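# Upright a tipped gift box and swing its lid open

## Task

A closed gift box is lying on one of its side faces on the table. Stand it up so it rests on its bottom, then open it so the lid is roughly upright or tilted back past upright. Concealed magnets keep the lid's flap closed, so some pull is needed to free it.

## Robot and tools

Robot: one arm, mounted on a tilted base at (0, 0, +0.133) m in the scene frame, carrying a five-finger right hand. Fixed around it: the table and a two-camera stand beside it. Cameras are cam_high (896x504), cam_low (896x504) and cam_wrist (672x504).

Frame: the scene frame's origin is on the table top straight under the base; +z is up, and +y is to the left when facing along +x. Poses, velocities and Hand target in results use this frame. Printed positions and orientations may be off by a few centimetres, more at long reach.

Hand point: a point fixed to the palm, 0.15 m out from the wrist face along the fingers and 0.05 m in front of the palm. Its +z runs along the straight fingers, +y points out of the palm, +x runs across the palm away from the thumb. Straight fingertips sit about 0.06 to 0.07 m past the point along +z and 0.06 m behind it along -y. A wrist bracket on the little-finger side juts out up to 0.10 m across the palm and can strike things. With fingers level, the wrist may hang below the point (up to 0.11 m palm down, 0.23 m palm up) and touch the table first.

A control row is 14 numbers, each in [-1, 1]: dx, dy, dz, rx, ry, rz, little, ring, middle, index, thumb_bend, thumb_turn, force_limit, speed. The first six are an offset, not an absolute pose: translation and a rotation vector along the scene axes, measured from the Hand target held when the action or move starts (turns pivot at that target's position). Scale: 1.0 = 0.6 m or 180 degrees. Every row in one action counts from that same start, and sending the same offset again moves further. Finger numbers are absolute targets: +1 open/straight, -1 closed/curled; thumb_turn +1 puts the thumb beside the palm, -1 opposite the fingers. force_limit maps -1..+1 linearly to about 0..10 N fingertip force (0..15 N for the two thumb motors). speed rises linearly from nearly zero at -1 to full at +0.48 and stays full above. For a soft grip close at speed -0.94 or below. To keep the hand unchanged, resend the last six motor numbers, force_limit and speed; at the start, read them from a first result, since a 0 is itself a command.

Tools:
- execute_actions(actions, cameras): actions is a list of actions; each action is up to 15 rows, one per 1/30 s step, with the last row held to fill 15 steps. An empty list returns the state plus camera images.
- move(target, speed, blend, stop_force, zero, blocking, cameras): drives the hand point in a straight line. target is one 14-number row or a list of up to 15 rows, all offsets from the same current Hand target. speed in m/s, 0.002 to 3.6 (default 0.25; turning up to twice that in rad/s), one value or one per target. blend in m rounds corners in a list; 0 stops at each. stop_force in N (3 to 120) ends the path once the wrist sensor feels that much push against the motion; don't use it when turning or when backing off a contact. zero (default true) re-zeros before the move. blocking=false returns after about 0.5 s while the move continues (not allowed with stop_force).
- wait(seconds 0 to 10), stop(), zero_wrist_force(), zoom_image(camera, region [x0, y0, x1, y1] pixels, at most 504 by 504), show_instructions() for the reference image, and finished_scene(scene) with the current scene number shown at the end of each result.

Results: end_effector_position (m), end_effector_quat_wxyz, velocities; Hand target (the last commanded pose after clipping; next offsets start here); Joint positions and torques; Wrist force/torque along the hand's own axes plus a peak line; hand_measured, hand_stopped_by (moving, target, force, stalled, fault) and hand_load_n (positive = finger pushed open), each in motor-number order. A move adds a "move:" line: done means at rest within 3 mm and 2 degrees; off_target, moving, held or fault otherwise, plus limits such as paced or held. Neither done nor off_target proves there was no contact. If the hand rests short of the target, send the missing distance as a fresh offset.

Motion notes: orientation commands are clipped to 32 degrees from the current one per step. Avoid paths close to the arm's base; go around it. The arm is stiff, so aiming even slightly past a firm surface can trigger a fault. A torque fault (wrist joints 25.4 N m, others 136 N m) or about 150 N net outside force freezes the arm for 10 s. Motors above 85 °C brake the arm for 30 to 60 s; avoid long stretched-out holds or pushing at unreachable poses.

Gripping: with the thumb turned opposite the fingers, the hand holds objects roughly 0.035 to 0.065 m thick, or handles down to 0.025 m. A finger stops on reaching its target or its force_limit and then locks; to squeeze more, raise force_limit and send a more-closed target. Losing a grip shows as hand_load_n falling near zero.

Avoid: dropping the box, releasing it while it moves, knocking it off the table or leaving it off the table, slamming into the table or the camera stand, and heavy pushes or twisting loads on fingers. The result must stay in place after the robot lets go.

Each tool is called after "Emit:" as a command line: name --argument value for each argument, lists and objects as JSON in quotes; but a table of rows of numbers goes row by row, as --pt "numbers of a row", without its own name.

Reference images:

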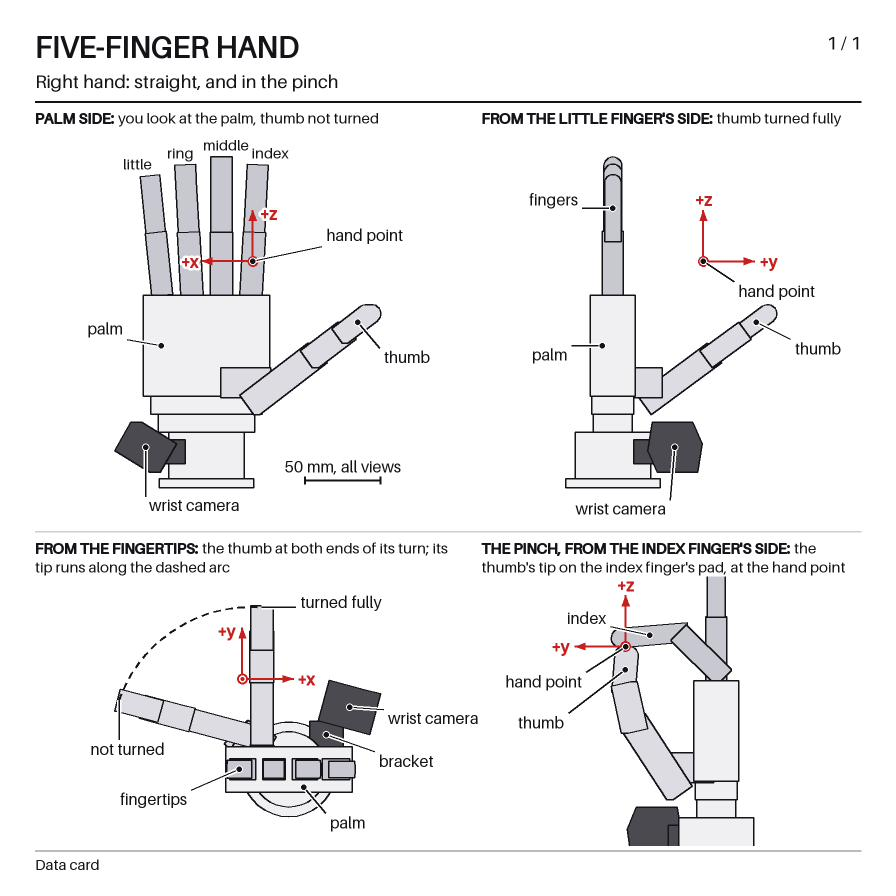

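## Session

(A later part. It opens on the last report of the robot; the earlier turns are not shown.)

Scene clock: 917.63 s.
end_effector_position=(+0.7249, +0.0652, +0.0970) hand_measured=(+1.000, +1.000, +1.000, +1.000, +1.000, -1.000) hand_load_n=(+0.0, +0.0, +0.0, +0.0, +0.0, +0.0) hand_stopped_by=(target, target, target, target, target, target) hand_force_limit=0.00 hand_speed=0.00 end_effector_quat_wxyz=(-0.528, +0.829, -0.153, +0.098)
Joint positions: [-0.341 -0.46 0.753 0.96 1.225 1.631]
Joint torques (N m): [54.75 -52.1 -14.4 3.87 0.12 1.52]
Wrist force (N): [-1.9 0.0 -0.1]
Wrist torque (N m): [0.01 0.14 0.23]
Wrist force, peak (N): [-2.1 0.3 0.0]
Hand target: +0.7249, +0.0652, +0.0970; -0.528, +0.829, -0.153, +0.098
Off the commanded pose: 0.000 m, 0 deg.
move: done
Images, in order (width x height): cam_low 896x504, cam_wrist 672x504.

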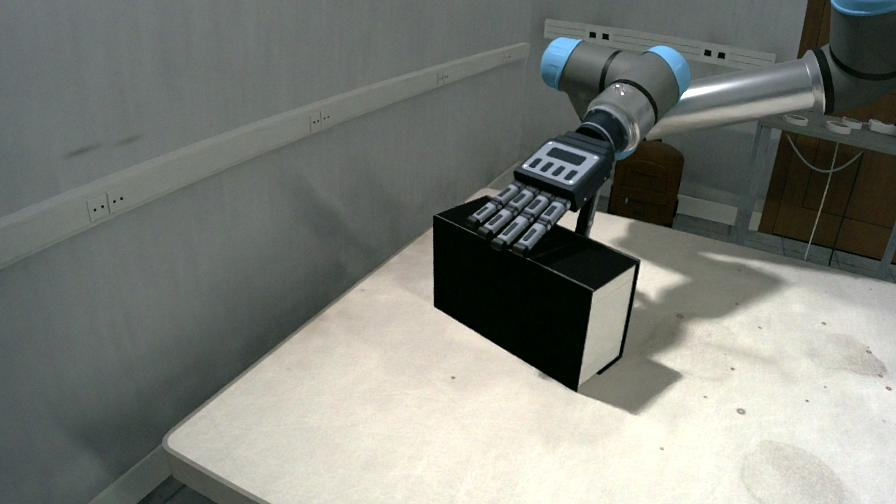

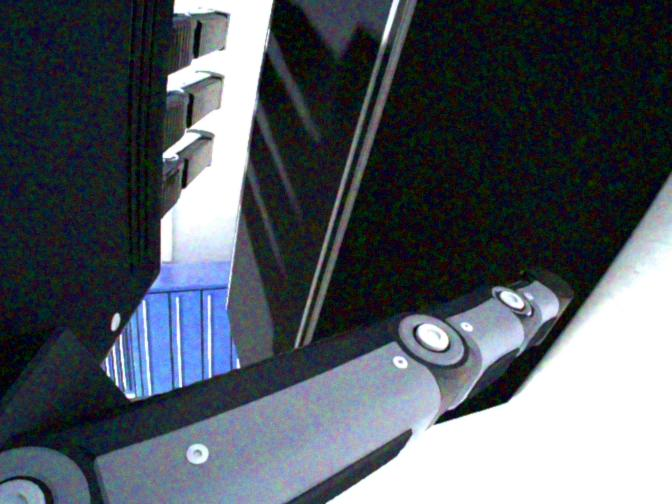

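Emit:
move --target '[0.0204, 0.0547, 0.0, 0,0,0, 1,1,1,1,1,-1, 0.0, 0.0]' --speed 0.01 --stop_force 3 --cameras '["all"]'

Emit:
zoom_image --camera "cam_low" --region '[420, 120, 680, 400]'

Emit:
zoom_image --camera "cam_high" --region '[380, 200, 520, 340]'

Scene clock: 930.97 s.
end_effector_position=(+0.7372, +0.0980, +0.0969) hand_measured=(+1.000, +1.000, +1.000, +1.000, +1.000, -1.000) hand_load_n=(+0.0, -0.5, +0.0, +0.0, +0.0, +0.0) hand_stopped_by=(target, target, target, target, target, target) hand_force_limit=0.00 hand_speed=0.00 end_effector_quat_wxyz=(-0.528, +0.829, -0.153, +0.098)
Joint positions: [-0.305 -0.391 0.674 0.959 1.236 1.668]
Joint torques (N m): [41.59 -51.99 -1.84 2.85 -2.36 -0.67]
Wrist force (N): [-1.6 -0.1 -0.8]
Wrist torque (N m): [0.00 0.12 0.17]
Wrist force, peak (N): [-2.1 0.3 -1.4]
Hand target: +0.7372, +0.0981, +0.0970; -0.528, +0.829, -0.153, +0.098
Off the commanded pose: 0.000 m, 0 deg.
move: done

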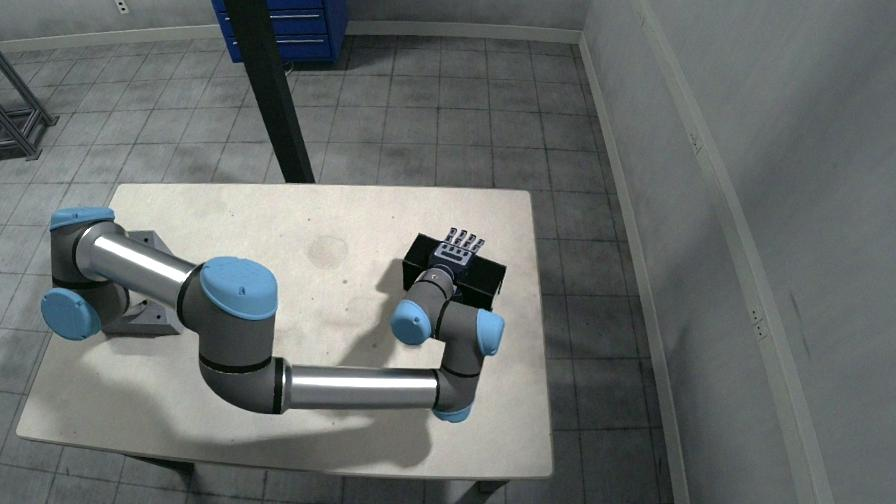

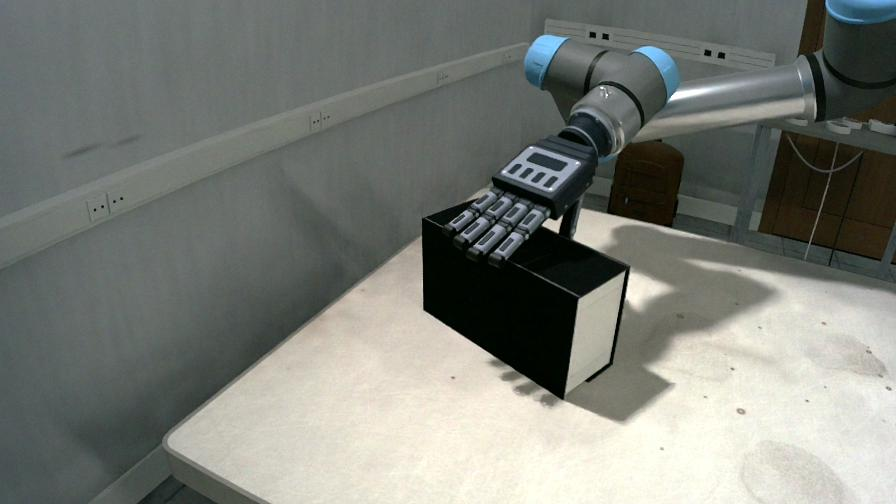

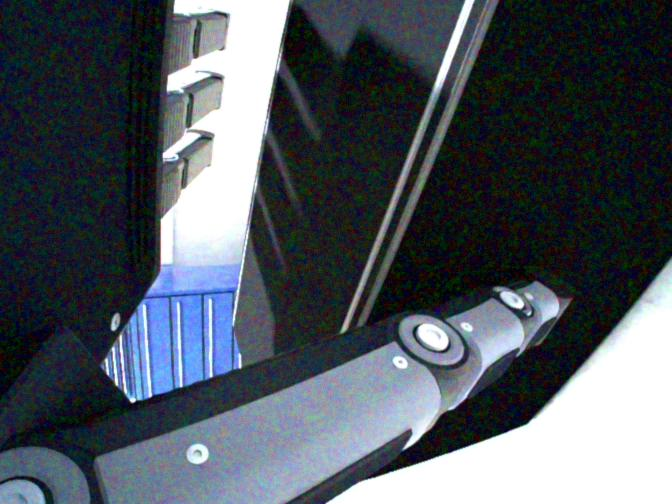

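Scaled by 1.800 from the camera's 896x504 image, which has a finer 1280x720 frame.

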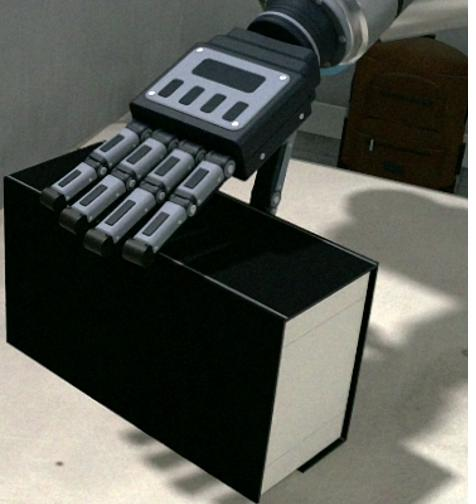

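Scaled by 3.600 from the camera's 896x504 image, which has a finer 1280x720 frame.

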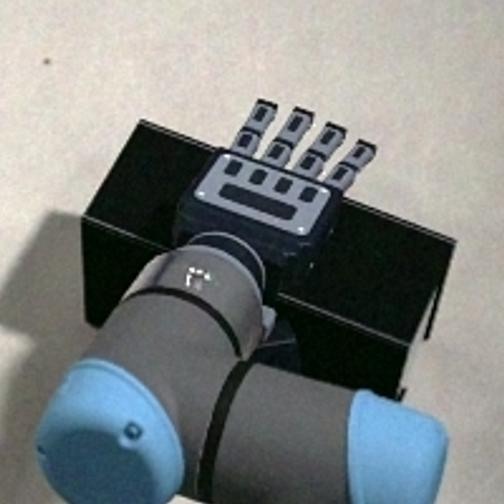

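Emit:
move --target '[0,0,0,0,0,0, 0.2,0.2,0.2,0.2,1,-1, -0.75, -0.92]' --speed 0.05 --cameras '["all"]'

Emit:
zoom_image --camera "cam_low" --region '[420, 120, 680, 400]'

Emit:
zoom_image --camera "cam_high" --region '[380, 200, 520, 340]'

Scene clock: 941.83 s.
end_effector_position=(+0.7372, +0.0981, +0.0970) hand_measured=(+0.552, +0.574, +0.582, +0.598, +1.000, -1.000) hand_load_n=(+2.0, +0.0, +1.5, +1.0, +0.5, +0.5) hand_stopped_by=(force, force, force, force, target, target) hand_force_limit=-0.75 hand_speed=-0.92 end_effector_quat_wxyz=(-0.528, +0.829, -0.153, +0.098)
Joint positions: [-0.305 -0.391 0.674 0.959 1.236 1.668]
Joint torques (N m): [41.7 -50.27 -2.85 -0.14 -0.56 -0.75]
Wrist force (N): [-1.4 -2.9 -0.6]
Wrist torque (N m): [0.21 0.11 0.07]
Wrist force, peak (N): [-1.7 -3.7 0.3]
Hand target: +0.7372, +0.0981, +0.0970; -0.528, +0.829, -0.153, +0.098
Off the commanded pose: 0.000 m, 0 deg.
move: done

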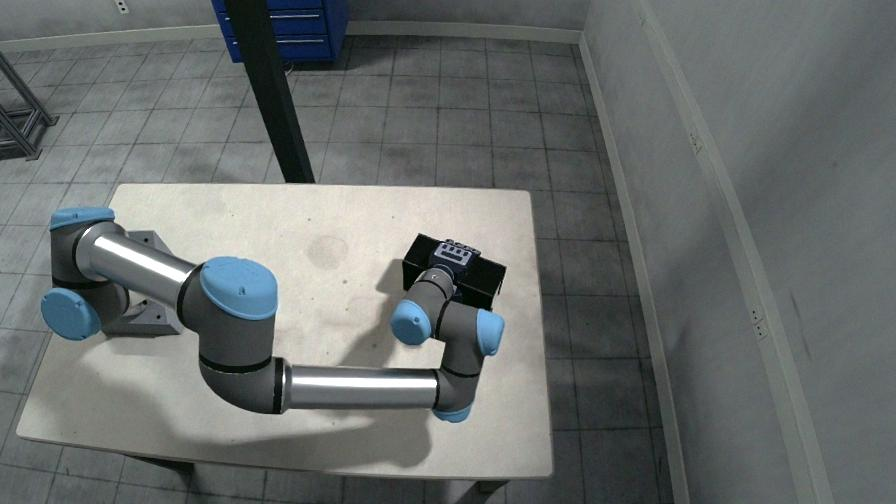

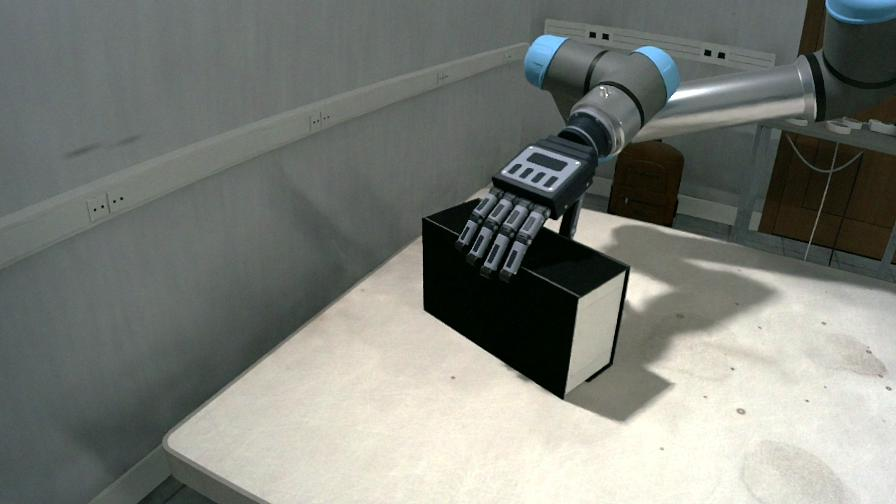

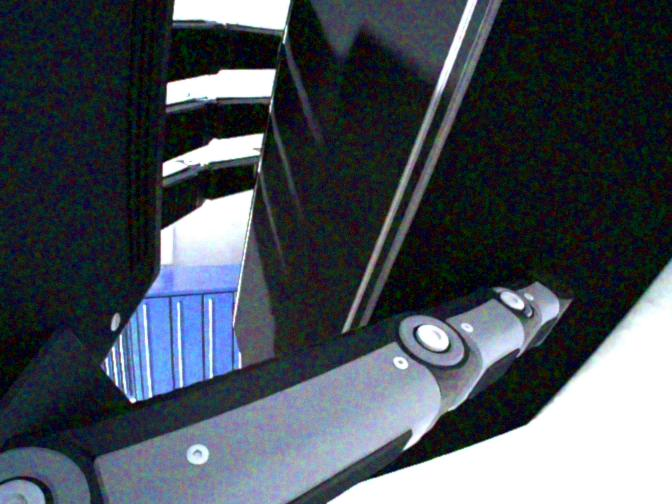

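Scaled by 1.800 from the camera's 896x504 image, which has a finer 1280x720 frame.

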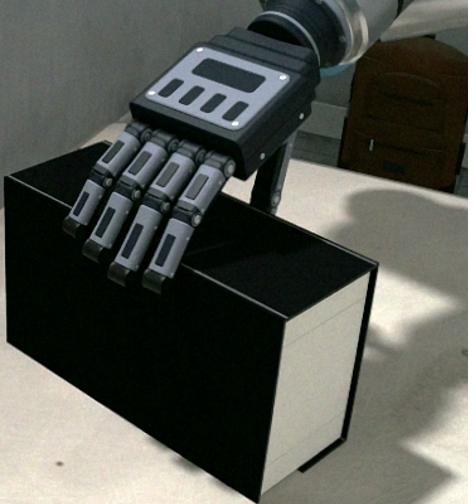

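Scaled by 3.600 from the camera's 896x504 image, which has a finer 1280x720 frame.

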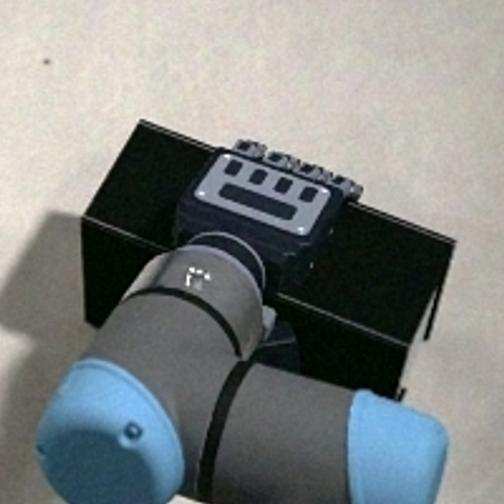

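Emit:
move --pt "0.01178 0.03155 0.011 -0.05206 0.01944 0 0.2 0.2 0.2 0.2 1 -1 -0.75 -0.92" --pt "0.02403 0.06434 0.01617 -0.10411 0.03889 0 0.2 0.2 0.2 0.2 1 -1 -0.75 -0.92" --speed 0.06 --blend 0.005 --cameras '["all"]'

Emit:
zoom_image --camera "cam_low" --region '[400, 120, 660, 420]'

Scene clock: 979.13 s.
end_effector_position=(+0.7507, +0.1366, +0.1065) hand_measured=(+0.552, +0.574, +0.582, +0.598, +1.000, -1.000) hand_load_n=(+0.0, +0.0, +0.0, +0.0, +0.0, +0.0) hand_stopped_by=(force, force, force, force, target, target) hand_force_limit=-0.75 hand_speed=-0.92 end_effector_quat_wxyz=(-0.379, +0.906, -0.169, +0.080) end_effector_velocity=(-0.001, +0.001, +0.000) end_effector_angular_velocity=(+0.003, +0.001, +0.005)
Joint positions: [-0.131 -0.049 0.035 1.272 1.63 1.822]
Joint velocities: [0 0.003 -0.003 0.005 -0.004 -0.002]
Joint torques (N m): [44.05 -45.63 -16.74 3.6 -3.19 -1.01]
Wrist force (N): [-1.9 0.0 -0.3]
Wrist torque (N m): [-0.05 0.06 0.15]
Wrist force, peak (N): [-2.9 -3.9 -2.3]
Hand target: +0.7516, +0.1367, +0.1067; -0.376, +0.909, -0.167, +0.071
Off the commanded pose: 0.001 m, 1 deg.
elbow stopped short: the move would have taken joint 3 (elbow) straighter than the controller allows.
move: done

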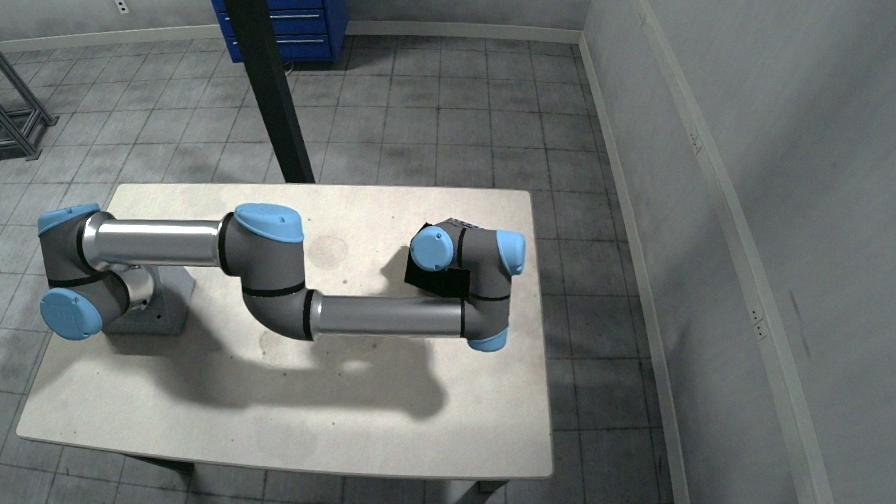

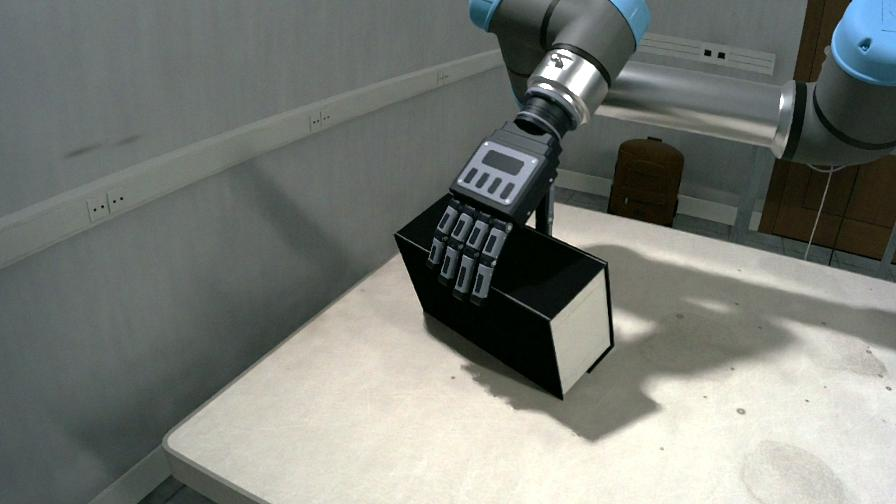

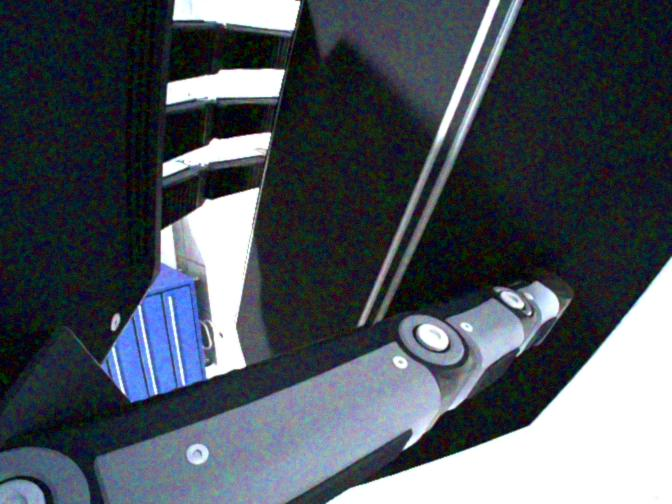

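Scaled by 1.680 from the camera's 896x504 image, which has a finer 1280x720 frame.

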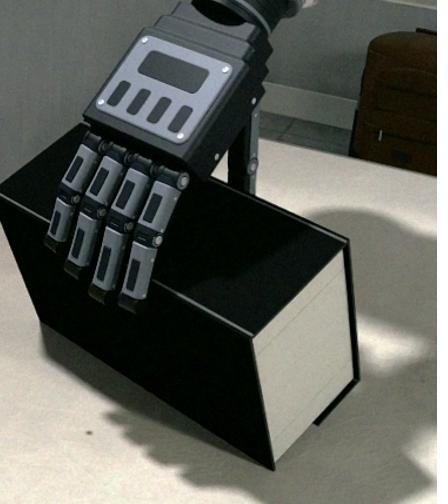

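Emit:
move --pt "-0.0122 -0.0328 -0.0052 0.051 -0.019 0 0.2 0.2 0.2 0.2 1 -1 -0.75 -0.92" --pt "-0.024 -0.0643 -0.0162 0.1031 -0.0383 0 0.2 0.2 0.2 0.2 1 -1 -0.75 -0.92" --speed 0.05 --blend 0.005 --cameras '["cam_low"]'

Emit:
zoom_image --camera "cam_low" --region '[400, 120, 660, 420]'

Scene clock: 1032.57 s.
end_effector_position=(+0.7373, +0.0980, +0.0969) hand_measured=(+0.552, +0.574, +0.582, +0.598, +1.000, -1.000) hand_load_n=(+2.0, +0.0, +1.0, +0.5, +0.5, +0.5) hand_stopped_by=(force, force, force, force, target, target) hand_force_limit=-0.75 hand_speed=-0.92 end_effector_quat_wxyz=(-0.527, +0.830, -0.154, +0.097) end_effector_velocity=(+0.001, -0.001, -0.001) end_effector_angular_velocity=(-0.005, +0.001, -0.003)
Joint positions: [-0.303 -0.39 0.671 0.96 1.24 1.669]
Joint velocities: [0.001 0 -0.003 -0.001 0.006 0.002]
Joint torques (N m): [48.55 -34.33 -13.95 1.78 1.21 1.61]
Wrist force (N): [-3.3 -3.7 -1.0]
Wrist torque (N m): [0.26 0.11 0.09]
Wrist force, peak (N): [-3.6 -4.0 -0.9]
Hand target: +0.7372, +0.0981, +0.0969; -0.527, +0.830, -0.154, +0.097
Off the commanded pose: 0.000 m, 0 deg.
move: done
Images, in order (width x height): cam_low 896x504.

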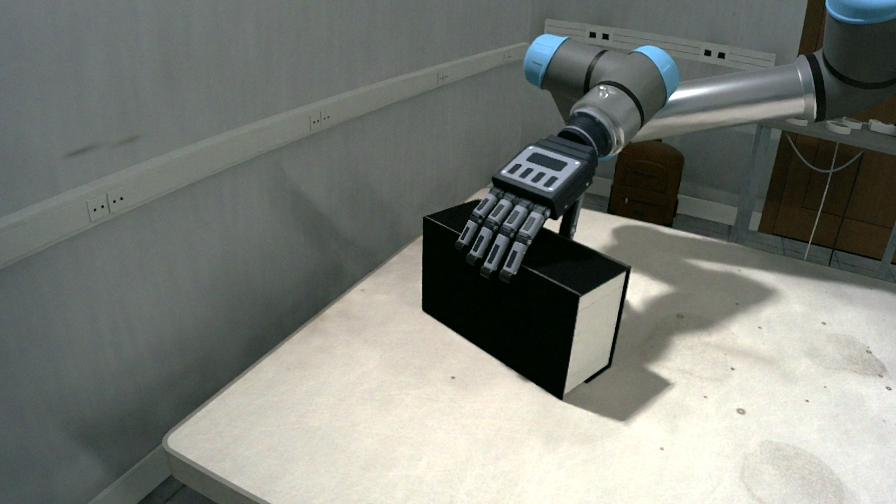

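Scaled by 1.680 from the camera's 896x504 image, which has a finer 1280x720 frame.

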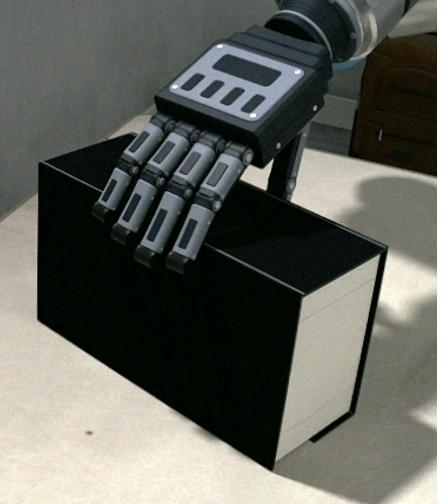

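Emit:
move --target '[0,0,0,0,0,0, 0.1,0.1,0.1,0.1,1,-1, -0.5, -0.92]' --speed 0.05

Emit:
move --target '[-0.262, -0.1635, 0.001, 0,0,0.1139, 0.1,0.1,0.1,0.1,1,-1, -0.5, -0.92]' --speed 0.06 --cameras '["all"]'

Emit:
zoom_image --camera "cam_low" --region '[480, 100, 800, 380]'

Emit:
zoom_image --camera "cam_high" --region '[310, 210, 470, 350]'

Scene clock: 1040.80 s.
end_effector_position=(+0.7372, +0.0981, +0.0970) hand_measured=(+0.546, +0.560, +0.570, +0.584, +1.000, -1.000) hand_load_n=(+1.5, +3.0, +3.5, +2.5, +1.0, +1.0) hand_stopped_by=(force, force, force, force, target, target) hand_force_limit=-0.50 hand_speed=-0.92 end_effector_quat_wxyz=(-0.527, +0.830, -0.154, +0.097)
Joint positions: [-0.303 -0.39 0.671 0.96 1.24 1.669]
Joint torques (N m): [41.96 -33.61 -13.15 3.51 2.69 1.49]
Wrist force (N): [-1.2 -8.4 -0.2]
Wrist torque (N m): [0.51 0.16 0.02]
Wrist force, peak (N): [-0.8 -9.2 -0.6]
Hand target: +0.7372, +0.0981, +0.0969; -0.527, +0.830, -0.154, +0.097
Off the commanded pose: 0.000 m, 0 deg.
move: done

Scene clock: 1044.20 s.
end_effector_position=(+0.5799, -0.0002, +0.0975) hand_measured=(+0.546, +0.560, +0.570, +0.584, +1.000, -1.000) hand_load_n=(+0.5, +1.0, +2.0, +1.5, +1.5, +1.0) hand_stopped_by=(force, force, force, force, target, target) hand_force_limit=-0.50 hand_speed=-0.92 end_effector_quat_wxyz=(-0.536, +0.844, -0.004, +0.002)
Joint positions: [-0.441 -0.659 1.12 1.166 1.256 1.261]
Joint torques (N m): [51.17 -33.84 -11.88 -0.04 -3.75 1.99]
Wrist force (N): [-1.3 2.6 1.0]
Wrist torque (N m): [0.12 0.04 0.26]
Wrist force, peak (N): [1.2 -10.0 -1.1]
Hand target: +0.5800, +0.0000, +0.0975; -0.536, +0.844, -0.003, +0.002
Off the commanded pose: 0.000 m, 0 deg.
move: done

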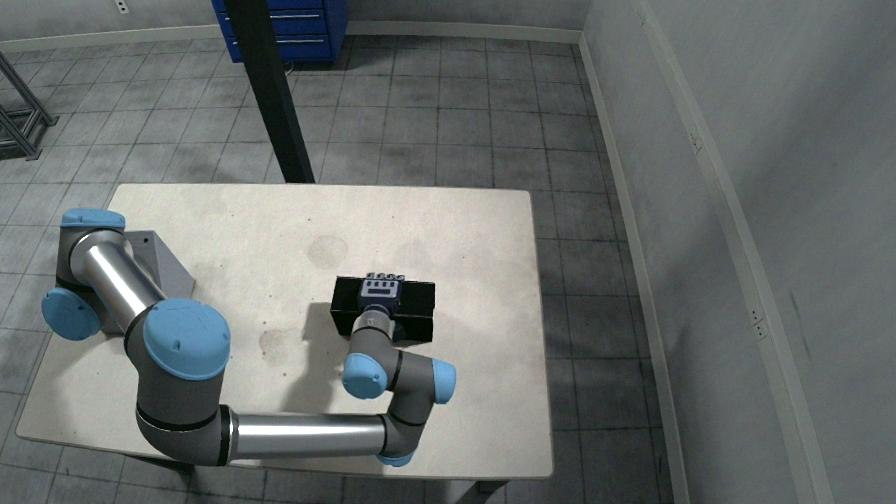

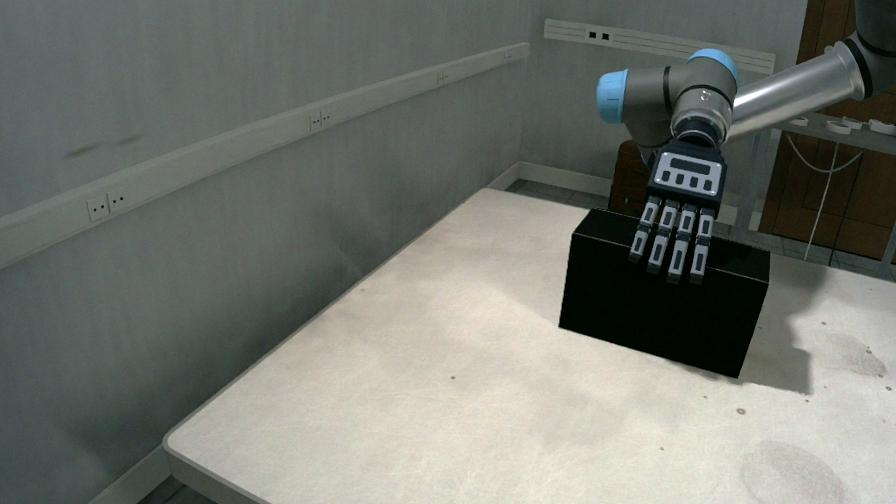

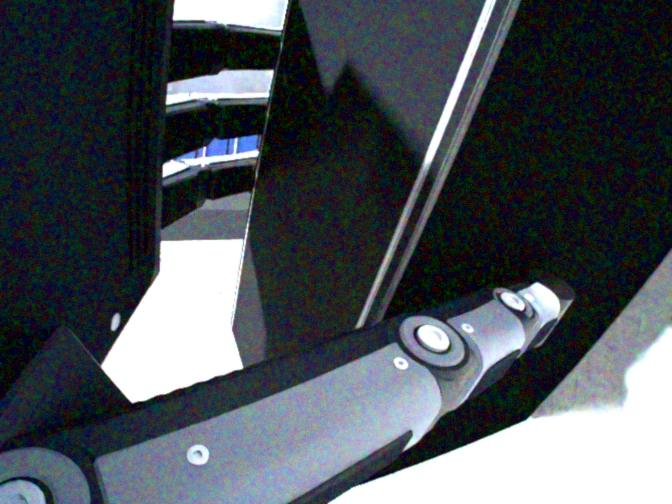

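Scaled by 1.575 from the camera's 896x504 image, which has a finer 1280x720 frame.

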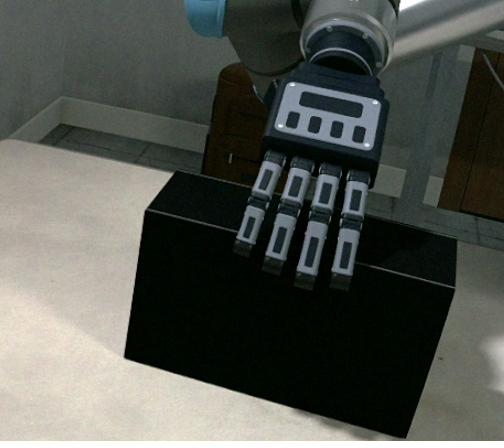

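Scaled by 3.150 from the camera's 896x504 image, which has a finer 1280x720 frame.

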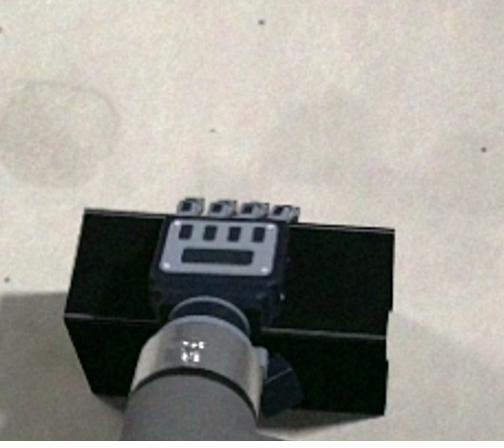

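Emit:
move --pt "0.0 0.0337 0.011 -0.0556 0 0 0.1 0.1 0.1 0.1 1 -1 -0.5 -0.92" --pt "0.0 0.0687 0.0162 -0.1111 0 0 0.1 0.1 0.1 0.1 1 -1 -0.5 -0.92" --pt "0.0 0.104 0.015 -0.1667 0 0 0.1 0.1 0.1 0.1 1 -1 -0.5 -0.92" --pt "0.0 0.1387 0.0078 -0.2222 0 0 0.1 0.1 0.1 0.1 1 -1 -0.5 -0.92" --speed 0.06 --blend 0.005 --cameras '["cam_high","cam_low"]'

Emit:
zoom_image --camera "cam_low" --region '[480, 140, 800, 420]'

Scene clock: 1061.37 s.
end_effector_position=(+0.5800, +0.0833, +0.1022) hand_measured=(+0.546, +0.560, +0.568, +0.584, +1.000, -1.000) hand_load_n=(+0.0, +0.0, +0.0, +0.0, +0.0, +0.0) hand_stopped_by=(force, force, force, force, target, target) hand_force_limit=-0.50 hand_speed=-0.92 end_effector_quat_wxyz=(-0.215, +0.977, -0.003, +0.003) end_effector_velocity=(-0.001, +0.000, +0.000) end_effector_angular_velocity=(+0.005, +0.002, +0.001)
Joint positions: [-0.058 -0.462 1 1.024 1.954 1.661]
Joint velocities: [-0.002 -0.002 0.003 0 -0.005 -0.002]
Joint torques (N m): [38.6 -46.25 -3.86 2.52 -3.01 -1.05]
Wrist force (N): [-1.2 -0.1 -0.3]
Wrist torque (N m): [-0.04 -0.02 0.15]
Wrist force, peak (N): [-2.0 2.8 0.5]
Hand target: +0.5800, +0.0832, +0.1022; -0.215, +0.977, -0.003, +0.003
Off the commanded pose: 0.000 m, 0 deg.
move: done
Images, in order (width x height): cam_high 896x504, cam_low 896x504.

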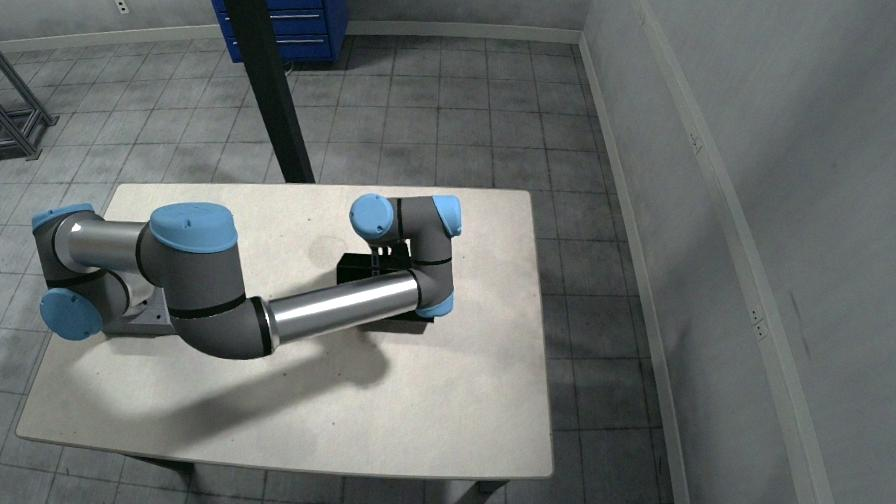

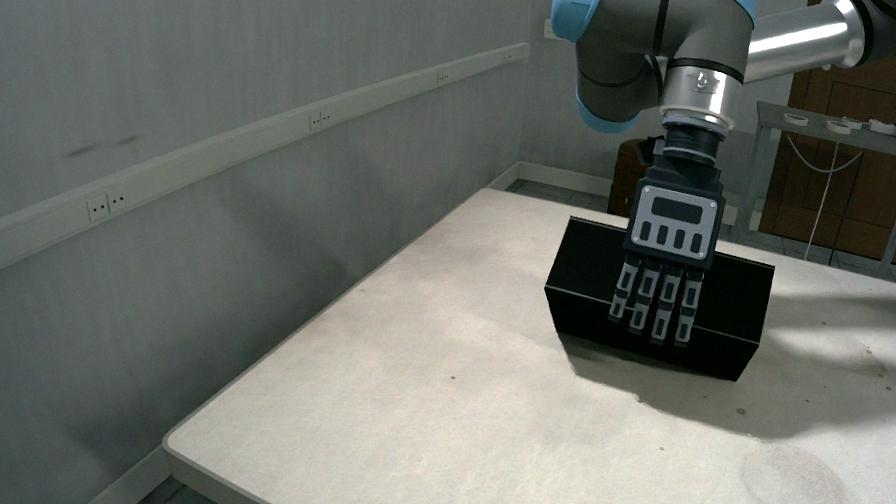

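Scaled by 1.575 from the camera's 896x504 image, which has a finer 1280x720 frame.

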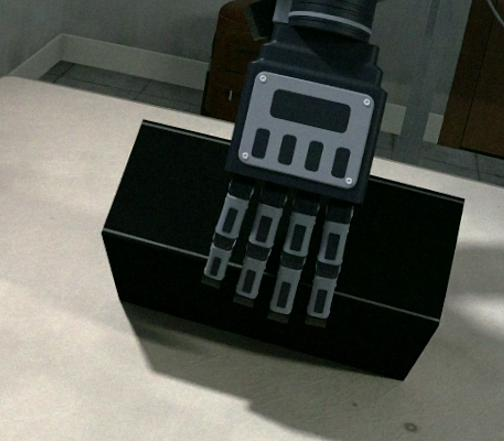

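Emit:
move --pt "0.0 0.0328 -0.0132 -0.0556 0 0 0.1 0.1 0.1 0.1 1 -1 -0.5 -0.92" --pt "0.0 0.063 -0.0318 -0.1111 0 0 0.1 0.1 0.1 0.1 1 -1 -0.5 -0.92" --pt "0.0 0.0893 -0.0555 -0.1667 0 0 0.1 0.1 0.1 0.1 1 -1 -0.5 -0.92" --speed 0.05 --blend 0.005 --cameras '["cam_high","cam_low"]'

Emit:
zoom_image --camera "cam_low" --region '[480, 180, 800, 440]'

Scene clock: 1073.67 s.
end_effector_position=(+0.5800, +0.1368, +0.0690) hand_measured=(+0.546, +0.560, +0.568, +0.584, +1.000, -1.000) hand_load_n=(+1.0, +0.0, +0.0, +0.0, +0.0, +0.0) hand_stopped_by=(force, force, force, force, target, target) hand_force_limit=-0.50 hand_speed=-0.92 end_effector_quat_wxyz=(+0.046, +0.999, -0.002, +0.004) end_effector_velocity=(+0.000, +0.000, +0.000) end_effector_angular_velocity=(+0.006, +0.001, -0.002)
Joint positions: [0.092 -0.024 0.592 1.247 2.452 1.937]
Joint velocities: [-0.001 -0.004 0.003 -0.003 -0.006 -0.002]
Joint torques (N m): [39.88 -49.61 -1.03 -0.92 -2.27 -1.45]
Wrist force (N): [-0.7 -0.3 0.7]
Wrist torque (N m): [-0.06 -0.12 0.01]
Wrist force, peak (N): [-1.4 -0.4 0.7]
Hand target: +0.5800, +0.1368, +0.0689; +0.045, +0.999, -0.002, +0.004
Off the commanded pose: 0.000 m, 0 deg.
move: done
Images, in order (width x height): cam_high 896x504, cam_low 896x504.

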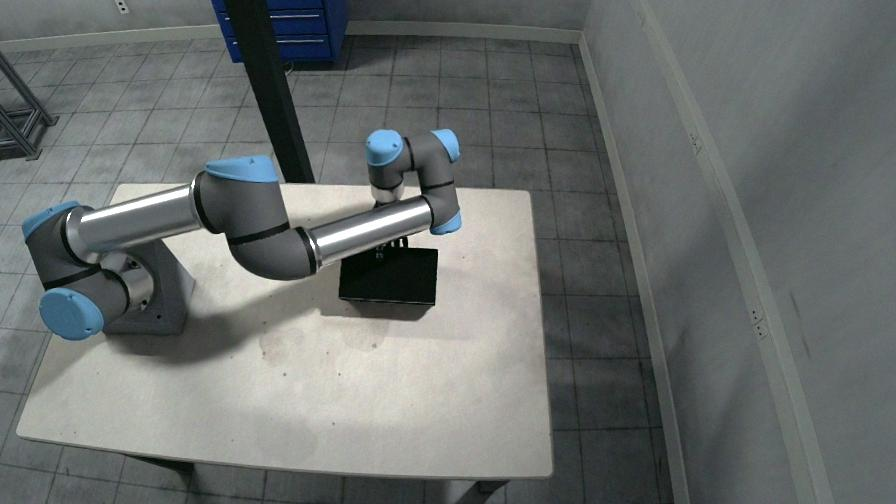

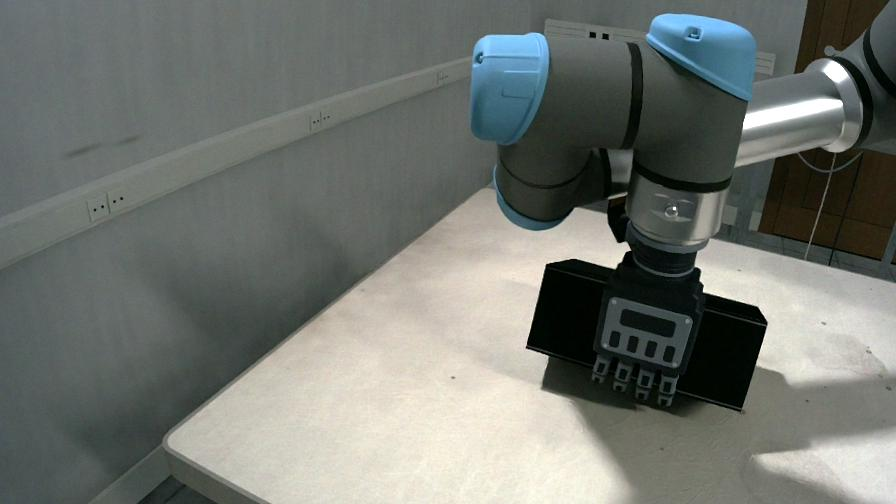

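Scaled by 1.575 from the camera's 896x504 image, which has a finer 1280x720 frame.

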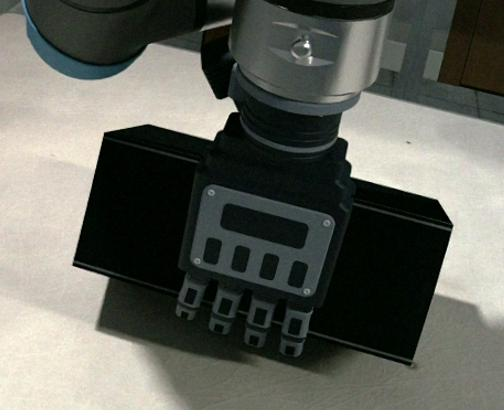

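Emit:
move --pt "0.0 0.0117 -0.0135 -0.0278 0 0 0.1 0.1 0.1 0.1 1 -1 -0.5 -0.92" --pt "0.0 0.0158 -0.019 -0.0389 0 0 0.1 0.1 0.1 0.1 1 -1 -0.5 -0.92" --speed 0.03 --blend 0.003 --cameras '["cam_high","cam_low"]'

Emit:
zoom_image --camera "cam_low" --region '[480, 220, 800, 460]'

Emit:
zoom_image --camera "cam_low" --region '[570, 340, 700, 430]'

Scene clock: 1080.20 s.
end_effector_position=(+0.5800, +0.1389, +0.0665) hand_measured=(+0.546, +0.560, +0.568, +0.584, +1.000, -1.000) hand_load_n=(+0.5, +0.0, +0.0, -0.5, +0.0, +0.0) hand_stopped_by=(force, force, force, force, target, target) hand_force_limit=-0.50 hand_speed=-0.92 end_effector_quat_wxyz=(+0.059, +0.998, -0.002, +0.004)
Joint positions: [0.096 0.005 0.56 1.269 2.476 1.953]
Joint torques (N m): [49.17 -51.08 -6.33 2.7 0.25 0.64]
Wrist force (N): [-1.2 -0.2 0.6]
Wrist torque (N m): [-0.04 -0.08 -0.02]
Wrist force, peak (N): [-1.2 -0.9 0.8]
Hand target: +0.5800, +0.1389, +0.0665; +0.058, +0.998, -0.002, +0.004 (not the last commanded pose)
Off the commanded pose: 0.012 m, 6 deg.
move: held (a check stopped the path); path passed 0 of 2 targets; limits=held
pose unreachable: on one or more control steps of this call, first in action 0 (counted from 0), an arm could not follow its commanded pose, so it was not sent that pose on those steps. It may still have moved: this result reports where it is.
cause: moving toward the commanded pose would bring two parts of the arm too close to each other (joints 4 (wrist 1) to 6 (wrist 3) lie between them).
Images, in order (width x height): cam_high 896x504, cam_low 896x504.

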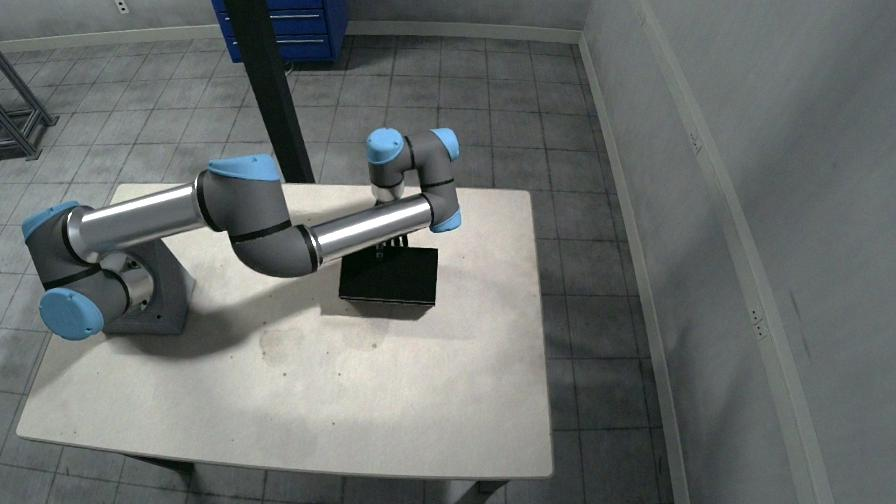

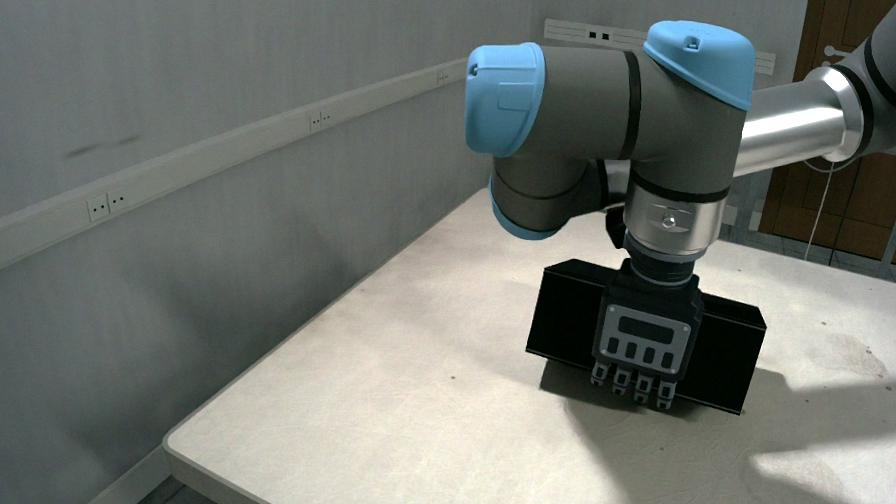

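Scaled by 1.575 from the camera's 896x504 image, which has a finer 1280x720 frame.

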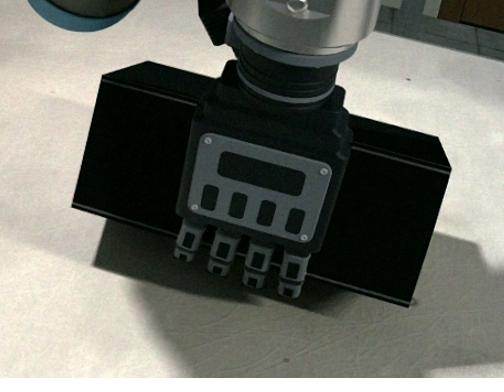

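Scaled by 3.877 from the camera's 896x504 image, which has a finer 1280x720 frame.

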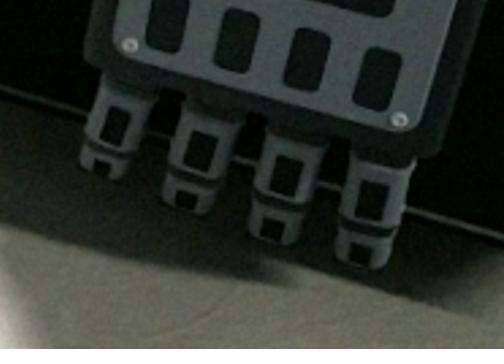

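Emit:
move --target '[0,0,0,0,0,0, 0.7,0.7,0.7,0.7,1,-1, -0.5, -0.95]' --speed 0.03 --cameras '["cam_low"]'

Emit:
zoom_image --camera "cam_low" --region '[480, 220, 800, 460]'

Scene clock: 1153.37 s.
end_effector_position=(+0.5800, +0.1389, +0.0665) hand_measured=(+0.700, +0.700, +0.700, +0.700, +1.000, -1.000) hand_load_n=(+0.0, +0.0, +0.0, +0.0, +0.0, +0.0) hand_stopped_by=(target, target, target, target, target, target) hand_force_limit=-0.50 hand_speed=-0.95 end_effector_quat_wxyz=(+0.058, +0.998, -0.002, +0.004)
Joint positions: [0.096 0.005 0.56 1.269 2.476 1.953]
Joint torques (N m): [37.56 -51.73 -3.88 -0.25 -1.24 -0.36]
Wrist force (N): [-0.8 0.1 -0.4]
Wrist torque (N m): [-0.03 -0.11 0.03]
Wrist force, peak (N): [-1.5 -0.1 0.6]
Hand target: +0.5800, +0.1389, +0.0665; +0.058, +0.998, -0.002, +0.004
Off the commanded pose: 0.000 m, 0 deg.
move: done
Images, in order (width x height): cam_low 896x504.

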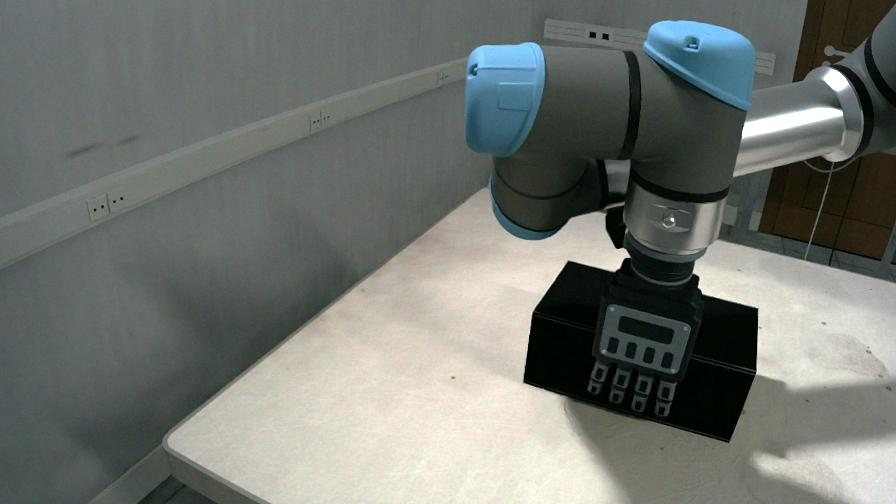

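Scaled by 1.575 from the camera's 896x504 image, which has a finer 1280x720 frame.

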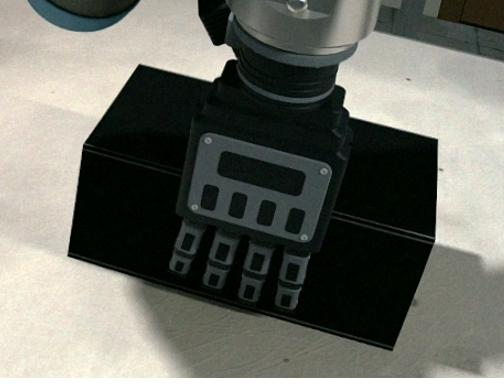

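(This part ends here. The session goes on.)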